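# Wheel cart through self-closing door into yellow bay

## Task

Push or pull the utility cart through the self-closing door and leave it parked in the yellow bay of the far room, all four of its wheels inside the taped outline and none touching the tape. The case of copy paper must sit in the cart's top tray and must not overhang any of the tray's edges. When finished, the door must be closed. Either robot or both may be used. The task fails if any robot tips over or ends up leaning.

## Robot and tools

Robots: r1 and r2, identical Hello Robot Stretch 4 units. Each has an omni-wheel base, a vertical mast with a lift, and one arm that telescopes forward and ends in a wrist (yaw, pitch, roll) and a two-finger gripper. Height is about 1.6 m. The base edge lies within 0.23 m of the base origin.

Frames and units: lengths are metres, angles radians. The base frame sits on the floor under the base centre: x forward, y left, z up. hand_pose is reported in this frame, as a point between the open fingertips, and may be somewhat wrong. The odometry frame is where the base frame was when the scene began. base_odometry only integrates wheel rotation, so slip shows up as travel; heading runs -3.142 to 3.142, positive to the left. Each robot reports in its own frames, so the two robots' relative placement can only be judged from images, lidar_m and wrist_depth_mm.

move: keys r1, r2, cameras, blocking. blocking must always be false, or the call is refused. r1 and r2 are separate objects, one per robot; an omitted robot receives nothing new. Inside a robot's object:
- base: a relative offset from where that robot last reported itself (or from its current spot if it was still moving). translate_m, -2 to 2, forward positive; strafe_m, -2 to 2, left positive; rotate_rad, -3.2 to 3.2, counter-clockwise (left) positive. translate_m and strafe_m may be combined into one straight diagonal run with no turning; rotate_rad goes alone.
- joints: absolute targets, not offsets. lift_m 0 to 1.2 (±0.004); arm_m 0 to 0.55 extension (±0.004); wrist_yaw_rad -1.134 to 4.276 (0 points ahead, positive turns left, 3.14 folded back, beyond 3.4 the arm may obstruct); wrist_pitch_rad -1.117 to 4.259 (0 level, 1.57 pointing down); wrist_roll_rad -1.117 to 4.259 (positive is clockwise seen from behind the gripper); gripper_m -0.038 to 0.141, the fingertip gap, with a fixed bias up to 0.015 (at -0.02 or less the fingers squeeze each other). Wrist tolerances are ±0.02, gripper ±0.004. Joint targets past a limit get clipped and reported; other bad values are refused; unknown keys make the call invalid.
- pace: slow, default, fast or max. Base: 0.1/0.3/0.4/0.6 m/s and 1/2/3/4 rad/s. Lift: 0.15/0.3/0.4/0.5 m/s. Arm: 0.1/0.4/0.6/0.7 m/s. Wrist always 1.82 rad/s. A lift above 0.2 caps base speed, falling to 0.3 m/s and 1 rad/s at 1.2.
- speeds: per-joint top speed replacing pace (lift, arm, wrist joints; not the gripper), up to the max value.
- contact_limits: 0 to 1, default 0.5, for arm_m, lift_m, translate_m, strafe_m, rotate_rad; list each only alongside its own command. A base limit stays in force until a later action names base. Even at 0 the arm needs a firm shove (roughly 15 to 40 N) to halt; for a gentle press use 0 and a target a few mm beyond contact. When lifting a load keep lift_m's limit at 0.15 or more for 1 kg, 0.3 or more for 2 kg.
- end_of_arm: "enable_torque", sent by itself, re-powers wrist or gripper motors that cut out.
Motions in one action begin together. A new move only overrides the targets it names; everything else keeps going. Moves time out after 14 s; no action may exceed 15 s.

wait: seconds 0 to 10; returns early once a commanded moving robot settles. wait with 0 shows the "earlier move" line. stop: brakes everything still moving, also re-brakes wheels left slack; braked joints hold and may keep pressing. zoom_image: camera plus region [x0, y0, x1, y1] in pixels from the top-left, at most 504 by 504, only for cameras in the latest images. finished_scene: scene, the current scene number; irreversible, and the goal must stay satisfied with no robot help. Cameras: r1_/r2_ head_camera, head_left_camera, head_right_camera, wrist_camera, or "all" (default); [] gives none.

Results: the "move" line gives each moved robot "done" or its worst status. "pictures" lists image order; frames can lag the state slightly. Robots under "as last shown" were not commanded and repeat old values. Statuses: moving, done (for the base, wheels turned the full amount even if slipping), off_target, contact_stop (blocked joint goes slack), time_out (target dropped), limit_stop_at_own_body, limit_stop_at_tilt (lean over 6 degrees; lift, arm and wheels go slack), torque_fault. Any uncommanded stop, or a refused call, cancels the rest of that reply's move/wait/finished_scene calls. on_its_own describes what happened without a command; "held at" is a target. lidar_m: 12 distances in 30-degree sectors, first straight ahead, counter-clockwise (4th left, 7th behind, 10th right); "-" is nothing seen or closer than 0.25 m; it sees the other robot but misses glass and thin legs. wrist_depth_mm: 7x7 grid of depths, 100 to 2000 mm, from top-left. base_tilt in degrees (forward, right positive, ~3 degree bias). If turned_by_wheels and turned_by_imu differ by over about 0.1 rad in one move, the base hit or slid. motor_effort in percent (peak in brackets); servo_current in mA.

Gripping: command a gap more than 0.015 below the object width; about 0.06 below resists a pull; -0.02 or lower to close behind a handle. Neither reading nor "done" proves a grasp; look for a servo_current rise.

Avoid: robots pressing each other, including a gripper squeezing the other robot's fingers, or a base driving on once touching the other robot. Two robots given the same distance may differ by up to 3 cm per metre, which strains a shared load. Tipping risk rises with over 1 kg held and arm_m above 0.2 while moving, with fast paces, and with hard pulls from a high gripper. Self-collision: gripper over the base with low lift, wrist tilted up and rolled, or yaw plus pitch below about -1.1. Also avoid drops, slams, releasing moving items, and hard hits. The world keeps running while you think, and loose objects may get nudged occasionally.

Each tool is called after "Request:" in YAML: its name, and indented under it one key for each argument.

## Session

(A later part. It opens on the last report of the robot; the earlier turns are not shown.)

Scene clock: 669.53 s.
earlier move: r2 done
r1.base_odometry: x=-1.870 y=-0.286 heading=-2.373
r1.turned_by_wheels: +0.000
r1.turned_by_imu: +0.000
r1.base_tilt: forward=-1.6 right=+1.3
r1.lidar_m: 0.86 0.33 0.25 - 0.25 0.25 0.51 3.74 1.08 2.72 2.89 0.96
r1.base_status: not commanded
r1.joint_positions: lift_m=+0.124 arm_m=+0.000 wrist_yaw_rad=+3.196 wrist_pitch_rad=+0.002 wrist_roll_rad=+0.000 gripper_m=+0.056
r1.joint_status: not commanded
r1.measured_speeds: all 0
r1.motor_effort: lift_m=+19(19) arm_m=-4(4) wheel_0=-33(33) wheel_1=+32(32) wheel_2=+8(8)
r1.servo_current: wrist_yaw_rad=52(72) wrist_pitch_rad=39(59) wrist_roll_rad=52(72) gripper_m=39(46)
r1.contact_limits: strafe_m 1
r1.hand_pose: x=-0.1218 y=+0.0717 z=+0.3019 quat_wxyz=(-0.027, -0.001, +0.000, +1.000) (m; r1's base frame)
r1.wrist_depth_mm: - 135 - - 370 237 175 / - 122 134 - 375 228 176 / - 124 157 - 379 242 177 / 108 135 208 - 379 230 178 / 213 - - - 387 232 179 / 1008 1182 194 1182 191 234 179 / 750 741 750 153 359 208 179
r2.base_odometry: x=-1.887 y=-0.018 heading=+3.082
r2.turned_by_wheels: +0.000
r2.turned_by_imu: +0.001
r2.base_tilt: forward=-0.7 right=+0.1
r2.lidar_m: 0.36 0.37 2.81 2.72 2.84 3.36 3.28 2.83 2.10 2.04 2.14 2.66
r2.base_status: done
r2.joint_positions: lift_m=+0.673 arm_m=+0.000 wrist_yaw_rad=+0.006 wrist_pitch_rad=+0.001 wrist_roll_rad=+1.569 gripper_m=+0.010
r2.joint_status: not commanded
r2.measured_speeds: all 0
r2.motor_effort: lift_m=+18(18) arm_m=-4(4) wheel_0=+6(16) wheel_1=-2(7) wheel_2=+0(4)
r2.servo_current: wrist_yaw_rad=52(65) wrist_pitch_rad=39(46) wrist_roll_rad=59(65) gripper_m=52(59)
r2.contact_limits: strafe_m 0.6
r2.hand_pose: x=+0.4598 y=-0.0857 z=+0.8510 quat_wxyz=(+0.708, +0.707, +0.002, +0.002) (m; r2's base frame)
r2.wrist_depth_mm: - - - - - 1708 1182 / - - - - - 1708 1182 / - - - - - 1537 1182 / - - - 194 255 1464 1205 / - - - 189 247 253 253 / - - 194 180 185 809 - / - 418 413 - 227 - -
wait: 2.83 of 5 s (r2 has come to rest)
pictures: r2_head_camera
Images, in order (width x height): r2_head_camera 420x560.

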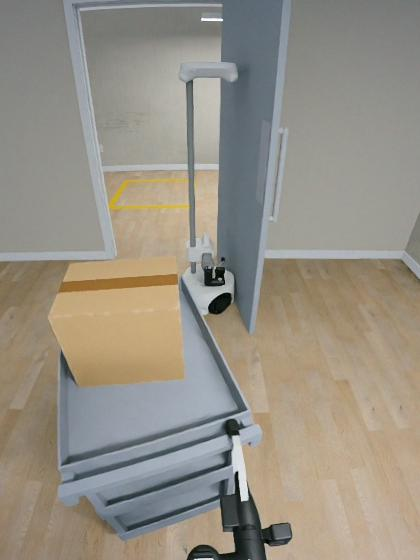

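Request:
move:
  blocking: false
  r2: {"joints":{"gripper_m":0.13}}
  cameras: []

Request:
wait:
  seconds: 3
  cameras: []

Request:
move:
  blocking: false
  r2: {"base":{"translate_m":-0.16}}
  cameras: []

Request:
wait:
  seconds: 3
  cameras: []

Request:
move:
  blocking: false
  r2: {"base":{"rotate_rad":0.36}}
  cameras: []

Request:
wait:
  seconds: 3
  cameras: []

Request:
move:
  blocking: false
  r2: {"base":{"strafe_m":-0.085}}
  cameras: []

Request:
wait:
  seconds: 2
  cameras: []

Request:
wait:
  seconds: 0.4
  cameras: ["r2_head_camera","r2_wrist_camera"]

Scene clock: 693.17 s.
move: r2 moving
r1: as last shown
r1.base_tilt: forward=-1.6 right=+1.2
r1.lidar_m: 0.86 0.35 0.25 - 0.25 0.25 0.48 3.76 1.06 2.74 2.87 0.92
r1.motor_effort: lift_m=+19(19) arm_m=-4(4) wheel_0=-33(33) wheel_1=+31(32) wheel_2=+8(8)
r1.servo_current: wrist_yaw_rad=26(59) wrist_pitch_rad=46(46) wrist_roll_rad=33(59) gripper_m=46(46)
r1.contact_limits: strafe_m 1
r1.wrist_depth_mm: - 135 - - 370 236 174 / - 121 135 - 375 229 176 / - 124 157 - 382 242 177 / 108 135 208 - 387 232 179 / 213 - - - 384 233 179 / 1008 1205 194 1160 190 234 179 / 759 768 759 154 357 208 179
r2.base_odometry: x=-1.887 y=-0.018 heading=+3.082
r2.turned_by_wheels: +0.000
r2.turned_by_imu: +0.000
r2.base_tilt: forward=-0.7 right=+0.1
r2.lidar_m: 0.36 0.35 2.80 2.70 2.84 3.36 3.29 2.83 2.12 2.01 2.13 2.64
r2.base_status: not commanded
r2.joint_positions: lift_m=+0.673 arm_m=+0.000 wrist_yaw_rad=+0.004 wrist_pitch_rad=+0.001 wrist_roll_rad=+1.569 gripper_m=+0.030
r2.joint_status: gripper_m moving
r2.measured_speeds: translate_m=+0.000 strafe_m=+0.000 rotate_rad=+0.000 lift_m=+0.000 arm_m=+0.000 wrist_yaw_rad=-0.017 wrist_pitch_rad=+0.000 wrist_roll_rad=+0.000
r2.motor_effort: lift_m=+18(18) arm_m=-4(4) wheel_0=+7(7) wheel_1=-2(3) wheel_2=+0(0)
r2.servo_current: wrist_yaw_rad=52(59) wrist_pitch_rad=39(39) wrist_roll_rad=39(59) gripper_m=111(111)
r2.contact_limits: strafe_m 0.6
r2.hand_pose: x=+0.4597 y=-0.0862 z=+0.8510 quat_wxyz=(+0.708, +0.707, +0.002, +0.001) (m; r2's base frame)
r2.wrist_depth_mm: - - - - - 1661 1160 / - - - - - 1661 1160 / - - - - - 1537 1205 / - - - 196 1464 1499 1205 / - - - 192 250 258 257 / - - 195 183 186 809 - / - 413 415 - - - -
pictures: none
No camera images: "cameras" was empty.

Scene clock: 694.73 s.
earlier move: r2 done
r1.base_odometry: x=-1.870 y=-0.286 heading=-2.373
r1.turned_by_wheels: +0.000
r1.turned_by_imu: +0.000
r1.base_tilt: forward=-1.6 right=+1.3
r1.lidar_m: 0.88 0.32 0.25 - 0.25 0.25 0.51 3.74 1.09 2.72 2.84 0.93
r1.base_status: not commanded
r1.joint_positions: lift_m=+0.124 arm_m=+0.000 wrist_yaw_rad=+3.196 wrist_pitch_rad=+0.002 wrist_roll_rad=+0.000 gripper_m=+0.056
r1.joint_status: not commanded
r1.measured_speeds: all 0
r1.motor_effort: lift_m=+19(19) arm_m=-4(4) wheel_0=-32(33) wheel_1=+32(32) wheel_2=+8(8)
r1.servo_current: wrist_yaw_rad=46(72) wrist_pitch_rad=33(52) wrist_roll_rad=26(72) gripper_m=39(46)
r1.contact_limits: strafe_m 1
r1.hand_pose: x=-0.1218 y=+0.0717 z=+0.3019 quat_wxyz=(-0.027, -0.001, +0.000, +1.000) (m; r1's base frame)
r1.wrist_depth_mm: - 134 - - 370 237 174 / - 121 134 - 375 229 176 / - 124 157 - 377 242 177 / 108 136 208 - 384 231 179 / 213 - - - 389 233 179 / 1008 1205 194 1160 191 232 179 / 750 750 759 153 359 208 179
r2.base_odometry: x=-1.887 y=-0.018 heading=+3.082
r2.turned_by_wheels: +0.000
r2.turned_by_imu: +0.000
r2.base_tilt: forward=-0.6 right=+0.1
r2.lidar_m: 0.37 0.35 2.82 2.72 2.86 3.36 3.27 2.81 2.10 2.03 2.15 0.48
r2.base_status: not commanded
r2.joint_positions: lift_m=+0.673 arm_m=+0.000 wrist_yaw_rad=+0.001 wrist_pitch_rad=+0.001 wrist_roll_rad=+1.569 gripper_m=+0.130
r2.joint_status: all done
r2.measured_speeds: all 0
r2.motor_effort: lift_m=+18(18) arm_m=-4(4) wheel_0=+4(7) wheel_1=-2(3) wheel_2=+0(0)
r2.servo_current: wrist_yaw_rad=46(59) wrist_pitch_rad=39(46) wrist_roll_rad=46(59) gripper_m=46(137)
r2.contact_limits: strafe_m 0.6
r2.hand_pose: x=+0.4594 y=-0.0871 z=+0.8510 quat_wxyz=(+0.708, +0.707, +0.001, +0.000) (m; r2's base frame)
r2.wrist_depth_mm: - - - - - 1661 1160 / - - - - - 1708 1182 / - - 1430 - - 1576 1160 / - - - 199 1499 1537 1182 / - - - 195 250 257 258 / - - 496 184 195 - - / - 449 415 - - 778 -
wait: 1.57 of 3 s (r2 has come to rest)
pictures: none
No camera images: "cameras" was empty.

Scene clock: 695.23 s.
move: r2 moving
r1: as last shown
r1.lidar_m: 0.87 0.34 0.25 - 0.25 0.25 0.51 3.74 1.06 2.74 2.87 0.93
r1.motor_effort: lift_m=+19(19) arm_m=-4(4) wheel_0=-33(33) wheel_1=+31(32) wheel_2=+8(8)
r1.servo_current: wrist_yaw_rad=52(59) wrist_pitch_rad=46(46) wrist_roll_rad=52(65) gripper_m=39(46)
r1.contact_limits: strafe_m 1
r1.wrist_depth_mm: - 135 - - 368 237 175 / - 121 134 - 373 228 176 / - 124 157 - 379 242 176 / 109 135 208 - 384 232 178 / 213 - - - 387 234 179 / 1008 1205 194 1182 190 233 179 / 750 750 750 153 357 208 179
r2.base_odometry: x=-1.856 y=-0.020 heading=+3.082
r2.turned_by_wheels: +0.000
r2.turned_by_imu: +0.000
r2.base_tilt: forward=-0.7 right=+0.1
r2.lidar_m: 0.39 0.38 2.82 2.70 2.86 3.33 3.23 2.84 2.11 2.03 2.14 0.47
r2.base_status: translate_m moving
r2.joint_positions: lift_m=+0.673 arm_m=+0.000 wrist_yaw_rad=+0.001 wrist_pitch_rad=+0.001 wrist_roll_rad=+1.569 gripper_m=+0.130
r2.joint_status: not commanded
r2.measured_speeds: translate_m=-0.122 strafe_m=+0.000 rotate_rad=+0.000 lift_m=+0.000 arm_m=+0.000 wrist_yaw_rad=+0.000 wrist_pitch_rad=+0.000 wrist_roll_rad=+0.000
r2.motor_effort: lift_m=+17(18) arm_m=-4(4) wheel_0=-6(7) wheel_1=-7(9) wheel_2=+11(13)
r2.servo_current: wrist_yaw_rad=33(59) wrist_pitch_rad=39(39) wrist_roll_rad=52(52) gripper_m=52(59)
r2.hand_pose: x=+0.4594 y=-0.0871 z=+0.8510 quat_wxyz=(+0.708, +0.707, +0.001, +0.000) (m; r2's base frame)
r2.wrist_depth_mm: - - - - - 1661 1160 / - - - - - 1708 1182 / - - - - - 1576 1229 / - - - 226 1618 1499 1182 / - - - 220 276 287 - / - - 477 210 213 - - / - - 442 - 258 - -
pictures: none
No camera images: "cameras" was empty.

Scene clock: 696.63 s.
earlier move: r2 done
r1.base_odometry: x=-1.870 y=-0.286 heading=-2.373
r1.turned_by_wheels: +0.000
r1.turned_by_imu: +0.000
r1.base_tilt: forward=-1.6 right=+1.3
r1.lidar_m: 0.89 0.35 0.25 - 0.25 0.25 0.51 3.76 1.07 2.75 2.87 0.92
r1.base_status: not commanded
r1.joint_positions: lift_m=+0.124 arm_m=+0.000 wrist_yaw_rad=+3.196 wrist_pitch_rad=+0.002 wrist_roll_rad=+0.000 gripper_m=+0.056
r1.joint_status: not commanded
r1.measured_speeds: all 0
r1.motor_effort: lift_m=+19(19) arm_m=-3(4) wheel_0=-33(33) wheel_1=+32(32) wheel_2=+8(8)
r1.servo_current: wrist_yaw_rad=52(65) wrist_pitch_rad=46(52) wrist_roll_rad=39(65) gripper_m=39(46)
r1.contact_limits: strafe_m 1
r1.hand_pose: x=-0.1218 y=+0.0717 z=+0.3019 quat_wxyz=(-0.027, -0.001, +0.000, +1.000) (m; r1's base frame)
r1.wrist_depth_mm: - 134 - - 368 237 175 / - 121 135 - 377 229 176 / - 124 157 - 382 243 177 / 109 135 208 - 384 232 178 / 213 - - - 387 232 179 / 991 1229 194 1182 191 232 179 / 750 759 759 153 359 208 179
r2.base_odometry: x=-1.727 y=-0.028 heading=+3.082
r2.turned_by_wheels: +0.000
r2.turned_by_imu: +0.000
r2.base_tilt: forward=-0.7 right=+0.1
r2.lidar_m: 0.51 0.49 2.79 2.71 2.85 3.19 3.12 2.82 2.08 2.00 2.15 2.82
r2.base_status: done
r2.joint_positions: lift_m=+0.673 arm_m=+0.000 wrist_yaw_rad=+0.001 wrist_pitch_rad=+0.001 wrist_roll_rad=+1.569 gripper_m=+0.130
r2.joint_status: not commanded
r2.measured_speeds: all 0
r2.motor_effort: lift_m=+17(18) arm_m=-3(4) wheel_0=-2(10) wheel_1=-3(9) wheel_2=+2(13)
r2.servo_current: wrist_yaw_rad=46(59) wrist_pitch_rad=39(46) wrist_roll_rad=46(59) gripper_m=52(59)
r2.hand_pose: x=+0.4594 y=-0.0871 z=+0.8510 quat_wxyz=(+0.708, +0.707, +0.001, +0.000) (m; r2's base frame)
r2.wrist_depth_mm: - - - - - 1708 1160 / - - - - - 1661 1160 / - - - 1537 - 1576 1160 / - - - - 1808 1430 1078 / - - - 394 415 433 402 / - - 218 332 220 - - / - - 569 - - - -
wait: 1.40 of 3 s (r2 has come to rest)
pictures: none
No camera images: "cameras" was empty.

Scene clock: 697.13 s.
move: r2 moving
r1: as last shown
r1.lidar_m: 0.87 0.35 0.25 - 0.25 0.25 0.48 3.74 1.07 2.74 2.88 0.93
r1.motor_effort: lift_m=+19(19) arm_m=-4(4) wheel_0=-33(33) wheel_1=+32(32) wheel_2=+8(8)
r1.servo_current: wrist_yaw_rad=46(65) wrist_pitch_rad=39(39) wrist_roll_rad=52(65) gripper_m=39(46)
r1.contact_limits: strafe_m 1
r1.wrist_depth_mm: - 134 - - 368 236 175 / - 121 134 - 377 229 177 / - 124 157 - 379 241 176 / 109 135 208 - 384 231 178 / 213 - - - 387 231 179 / 1008 1182 193 1182 191 232 180 / 759 750 750 153 357 208 179
r2.base_odometry: x=-1.727 y=-0.028 heading=-2.961
r2.turned_by_wheels: +0.241
r2.turned_by_imu: +0.234
r2.base_tilt: forward=-0.7 right=+0.1
r2.lidar_m: 0.51 0.52 2.71 2.72 3.13 3.09 3.08 2.35 2.03 2.02 2.37 0.55
r2.base_status: rotate_rad moving
r2.joint_positions: lift_m=+0.673 arm_m=+0.000 wrist_yaw_rad=+0.001 wrist_pitch_rad=+0.001 wrist_roll_rad=+1.569 gripper_m=+0.130
r2.joint_status: not commanded
r2.measured_speeds: translate_m=+0.001 strafe_m=+0.000 rotate_rad=+0.731 lift_m=+0.000 arm_m=+0.000 wrist_yaw_rad=+0.000 wrist_pitch_rad=+0.000 wrist_roll_rad=+0.000
r2.motor_effort: lift_m=+18(18) arm_m=-3(4) wheel_0=-6(9) wheel_1=-6(10) wheel_2=-7(12)
r2.servo_current: wrist_yaw_rad=46(59) wrist_pitch_rad=46(46) wrist_roll_rad=52(52) gripper_m=52(59)
r2.hand_pose: x=+0.4594 y=-0.0871 z=+0.8510 quat_wxyz=(+0.708, +0.707, +0.001, +0.000) (m; r2's base frame)
r2.wrist_depth_mm: - - - - - 1661 1160 / - - - 314 377 379 382 / - - - 370 1756 1618 - / - - 621 364 - - - / - - 569 362 960 - - / - - 574 298 195 - - / - - 603 - - - -
pictures: none
No camera images: "cameras" was empty.

Scene clock: 697.77 s.
earlier move: r2 done
r1.base_odometry: x=-1.870 y=-0.286 heading=-2.373
r1.turned_by_wheels: +0.000
r1.turned_by_imu: +0.000
r1.base_tilt: forward=-1.6 right=+1.3
r1.lidar_m: 0.87 0.33 0.25 - 0.25 0.25 0.50 3.75 1.07 2.74 2.87 0.95
r1.base_status: not commanded
r1.joint_positions: lift_m=+0.124 arm_m=+0.000 wrist_yaw_rad=+3.196 wrist_pitch_rad=+0.002 wrist_roll_rad=+0.000 gripper_m=+0.056
r1.joint_status: not commanded
r1.measured_speeds: all 0
r1.motor_effort: lift_m=+19(19) arm_m=-4(4) wheel_0=-32(33) wheel_1=+31(32) wheel_2=+8(8)
r1.servo_current: wrist_yaw_rad=59(65) wrist_pitch_rad=39(46) wrist_roll_rad=65(65) gripper_m=52(52)
r1.contact_limits: strafe_m 1
r1.hand_pose: x=-0.1218 y=+0.0717 z=+0.3019 quat_wxyz=(-0.027, -0.001, +0.000, +1.000) (m; r1's base frame)
r1.wrist_depth_mm: - 134 - - 368 237 174 / - 121 135 - 375 229 176 / - 124 157 - 379 243 177 / 109 135 208 - 382 231 178 / 212 - - - 387 232 179 / 1008 1205 194 1160 191 233 179 / 750 750 750 153 357 208 179
r2.base_odometry: x=-1.727 y=-0.028 heading=-2.842
r2.turned_by_wheels: +0.118
r2.turned_by_imu: +0.116
r2.base_tilt: forward=-0.7 right=+0.1
r2.lidar_m: 0.50 2.96 2.71 2.75 3.38 3.08 3.13 2.22 2.01 2.06 2.56 0.52
r2.base_status: done
r2.joint_positions: lift_m=+0.673 arm_m=+0.000 wrist_yaw_rad=+0.001 wrist_pitch_rad=+0.001 wrist_roll_rad=+1.569 gripper_m=+0.130
r2.joint_status: not commanded
r2.measured_speeds: all 0
r2.motor_effort: lift_m=+18(18) arm_m=-4(4) wheel_0=-4(9) wheel_1=-2(10) wheel_2=-6(12)
r2.servo_current: wrist_yaw_rad=52(59) wrist_pitch_rad=39(46) wrist_roll_rad=39(59) gripper_m=52(59)
r2.hand_pose: x=+0.4594 y=-0.0871 z=+0.8510 quat_wxyz=(+0.708, +0.707, +0.001, +0.000) (m; r2's base frame)
r2.wrist_depth_mm: - - - 330 351 1464 - / - - - 332 1756 809 - / - - 544 338 946 - - / - - 559 342 - - - / - - 585 347 347 - - / - - 603 289 213 - - / - - - - - 1708 473
wait: 0.63 of 3 s (r2 has come to rest)
pictures: none
No camera images: "cameras" was empty.

Scene clock: 698.27 s.
move: r2 moving
r1: as last shown
r1.lidar_m: 0.88 0.32 0.25 - 0.25 0.25 0.54 3.75 1.06 2.74 2.88 0.93
r1.motor_effort: lift_m=+19(19) arm_m=-4(4) wheel_0=-33(33) wheel_1=+31(32) wheel_2=+8(8)
r1.servo_current: wrist_yaw_rad=59(59) wrist_pitch_rad=39(52) wrist_roll_rad=39(65) gripper_m=39(52)
r1.contact_limits: strafe_m 1
r1.wrist_depth_mm: - 134 - - 368 238 174 / - 121 135 - 375 229 175 / - 124 157 - 379 243 177 / 109 135 208 - 387 231 178 / 212 - - - 389 232 179 / 1008 1205 193 1182 191 233 179 / 759 759 759 153 357 208 179
r2.base_odometry: x=-1.738 y=+0.007 heading=-2.842
r2.turned_by_wheels: +0.000
r2.turned_by_imu: +0.000
r2.base_tilt: forward=-0.7 right=+0.0
r2.lidar_m: 0.50 0.55 2.74 2.80 3.37 3.09 3.13 2.20 2.00 2.02 2.51 0.54
r2.base_status: strafe_m moving
r2.joint_positions: lift_m=+0.673 arm_m=+0.000 wrist_yaw_rad=+0.001 wrist_pitch_rad=+0.001 wrist_roll_rad=+1.569 gripper_m=+0.130
r2.joint_status: not commanded
r2.measured_speeds: translate_m=-0.001 strafe_m=-0.141 rotate_rad=+0.005 lift_m=+0.000 arm_m=+0.000 wrist_yaw_rad=+0.000 wrist_pitch_rad=+0.000 wrist_roll_rad=+0.000
r2.motor_effort: lift_m=+18(18) arm_m=-4(4) wheel_0=+9(12) wheel_1=-11(11) wheel_2=-1(4)
r2.servo_current: wrist_yaw_rad=46(59) wrist_pitch_rad=46(46) wrist_roll_rad=46(52) gripper_m=59(59)
r2.hand_pose: x=+0.4594 y=-0.0871 z=+0.8510 quat_wxyz=(+0.708, +0.707, +0.001, +0.000) (m; r2's base frame)
r2.wrist_depth_mm: - - - 322 334 496 334 / - - - 330 1756 1537 - / - - 535 334 917 - - / - - 554 338 - - - / - - 574 342 345 - - / - - 603 289 213 - - / - - - - - 1863 -
pictures: none
No camera images: "cameras" was empty.

Scene clock: 699.13 s.
earlier move: r2 done
r1.base_odometry: x=-1.870 y=-0.286 heading=-2.373
r1.turned_by_wheels: +0.000
r1.turned_by_imu: +0.000
r1.base_tilt: forward=-1.6 right=+1.3
r1.lidar_m: 0.88 0.35 0.25 - 0.25 0.25 0.51 3.75 1.07 2.74 2.90 0.92
r1.base_status: not commanded
r1.joint_positions: lift_m=+0.124 arm_m=+0.000 wrist_yaw_rad=+3.196 wrist_pitch_rad=+0.002 wrist_roll_rad=+0.000 gripper_m=+0.056
r1.joint_status: not commanded
r1.measured_speeds: all 0
r1.motor_effort: lift_m=+19(19) arm_m=-4(4) wheel_0=-33(33) wheel_1=+32(32) wheel_2=+8(8)
r1.servo_current: wrist_yaw_rad=65(65) wrist_pitch_rad=46(52) wrist_roll_rad=39(65) gripper_m=46(52)
r1.contact_limits: strafe_m 1
r1.hand_pose: x=-0.1218 y=+0.0717 z=+0.3019 quat_wxyz=(-0.027, -0.001, +0.000, +1.000) (m; r1's base frame)
r1.wrist_depth_mm: - 134 - - 368 238 175 / - 121 134 - 377 229 176 / - 124 157 - 382 242 177 / 109 135 208 - 384 232 179 / 213 - - - 384 232 179 / 1025 1205 193 1182 191 234 179 / 759 759 759 153 357 208 179
r2.base_odometry: x=-1.752 y=+0.053 heading=-2.843
r2.turned_by_wheels: +0.000
r2.turned_by_imu: +0.000
r2.base_tilt: forward=-0.7 right=+0.1
r2.lidar_m: 0.50 0.56 2.79 2.83 3.43 3.11 3.17 2.15 1.95 1.97 2.45 0.51
r2.base_status: done
r2.joint_positions: lift_m=+0.673 arm_m=+0.000 wrist_yaw_rad=+0.001 wrist_pitch_rad=+0.001 wrist_roll_rad=+1.569 gripper_m=+0.130
r2.joint_status: not commanded
r2.measured_speeds: all 0
r2.motor_effort: lift_m=+18(18) arm_m=-4(4) wheel_0=+2(13) wheel_1=-3(11) wheel_2=+0(4)
r2.servo_current: wrist_yaw_rad=39(59) wrist_pitch_rad=46(46) wrist_roll_rad=46(59) gripper_m=46(59)
r2.hand_pose: x=+0.4594 y=-0.0871 z=+0.8510 quat_wxyz=(+0.708, +0.707, +0.001, +0.000) (m; r2's base frame)
r2.wrist_depth_mm: - - - 270 - 1464 1160 / - - - 294 338 357 355 / - - - 334 917 878 - / - - 544 336 - - - / - - 559 340 342 - - / - - 580 283 213 - - / - - 615 - - - -
wait: 0.87 of 2 s (r2 has come to rest)
pictures: none
No camera images: "cameras" was empty.

Scene clock: 699.53 s.
r1.base_odometry: x=-1.870 y=-0.286 heading=-2.373
r1.turned_by_wheels: +0.000
r1.turned_by_imu: +0.000
r1.base_tilt: forward=-1.6 right=+1.3
r1.lidar_m: 0.86 0.35 0.25 - 0.25 0.25 0.51 3.74 1.10 2.74 2.86 0.93
r1.base_status: not commanded
r1.joint_positions: lift_m=+0.124 arm_m=+0.000 wrist_yaw_rad=+3.196 wrist_pitch_rad=+0.002 wrist_roll_rad=+0.000 gripper_m=+0.056
r1.joint_status: not commanded
r1.measured_speeds: all 0
r1.motor_effort: lift_m=+19(19) arm_m=-4(4) wheel_0=-33(33) wheel_1=+31(32) wheel_2=+8(8)
r1.servo_current: wrist_yaw_rad=52(65) wrist_pitch_rad=46(52) wrist_roll_rad=52(65) gripper_m=39(52)
r1.contact_limits: strafe_m 1
r1.hand_pose: x=-0.1218 y=+0.0717 z=+0.3019 quat_wxyz=(-0.027, -0.001, +0.000, +1.000) (m; r1's base frame)
r1.wrist_depth_mm: - 134 - - 373 238 175 / - 121 135 - 375 229 176 / - 124 157 - 382 242 177 / 109 136 207 - 384 231 179 / 213 - - - 384 232 179 / 1008 1229 193 1182 191 233 179 / 750 741 750 153 359 208 179
r2.base_odometry: x=-1.752 y=+0.053 heading=-2.843
r2.turned_by_wheels: +0.000
r2.turned_by_imu: +0.000
r2.base_tilt: forward=-0.7 right=+0.0
r2.lidar_m: 0.52 0.53 2.77 2.83 3.40 3.09 3.17 2.15 1.94 1.97 2.46 0.55
r2.base_status: done
r2.joint_positions: lift_m=+0.673 arm_m=+0.000 wrist_yaw_rad=+0.001 wrist_pitch_rad=+0.001 wrist_roll_rad=+1.569 gripper_m=+0.130
r2.joint_status: not commanded
r2.measured_speeds: all 0
r2.motor_effort: lift_m=+18(18) arm_m=-4(4) wheel_0=+3(13) wheel_1=-3(11) wheel_2=+0(4)
r2.servo_current: wrist_yaw_rad=39(59) wrist_pitch_rad=39(46) wrist_roll_rad=33(59) gripper_m=46(59)
r2.hand_pose: x=+0.4594 y=-0.0871 z=+0.8510 quat_wxyz=(+0.708, +0.707, +0.001, +0.000) (m; r2's base frame)
r2.wrist_depth_mm: - - - 271 - 1499 1138 / - - - 294 336 357 357 / - - - 334 931 878 - / - - 544 336 - - - / - - 554 342 342 - - / - - 580 285 213 - - / - - 615 - - - -
wait: 0.40 s; at rest by 0.27 s
pictures: r2_head_camera, r2_wrist_camera
Images, in order (width x height): r2_head_camera 420x560, r2_wrist_camera 616x392.

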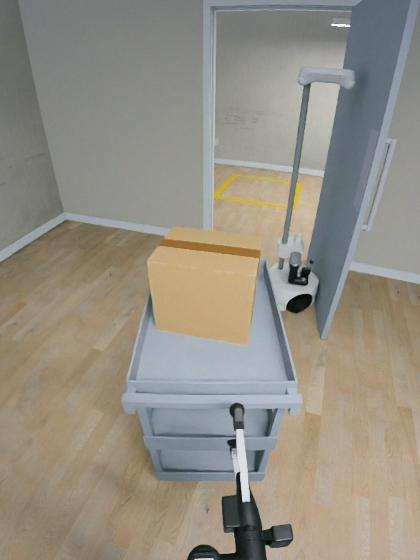

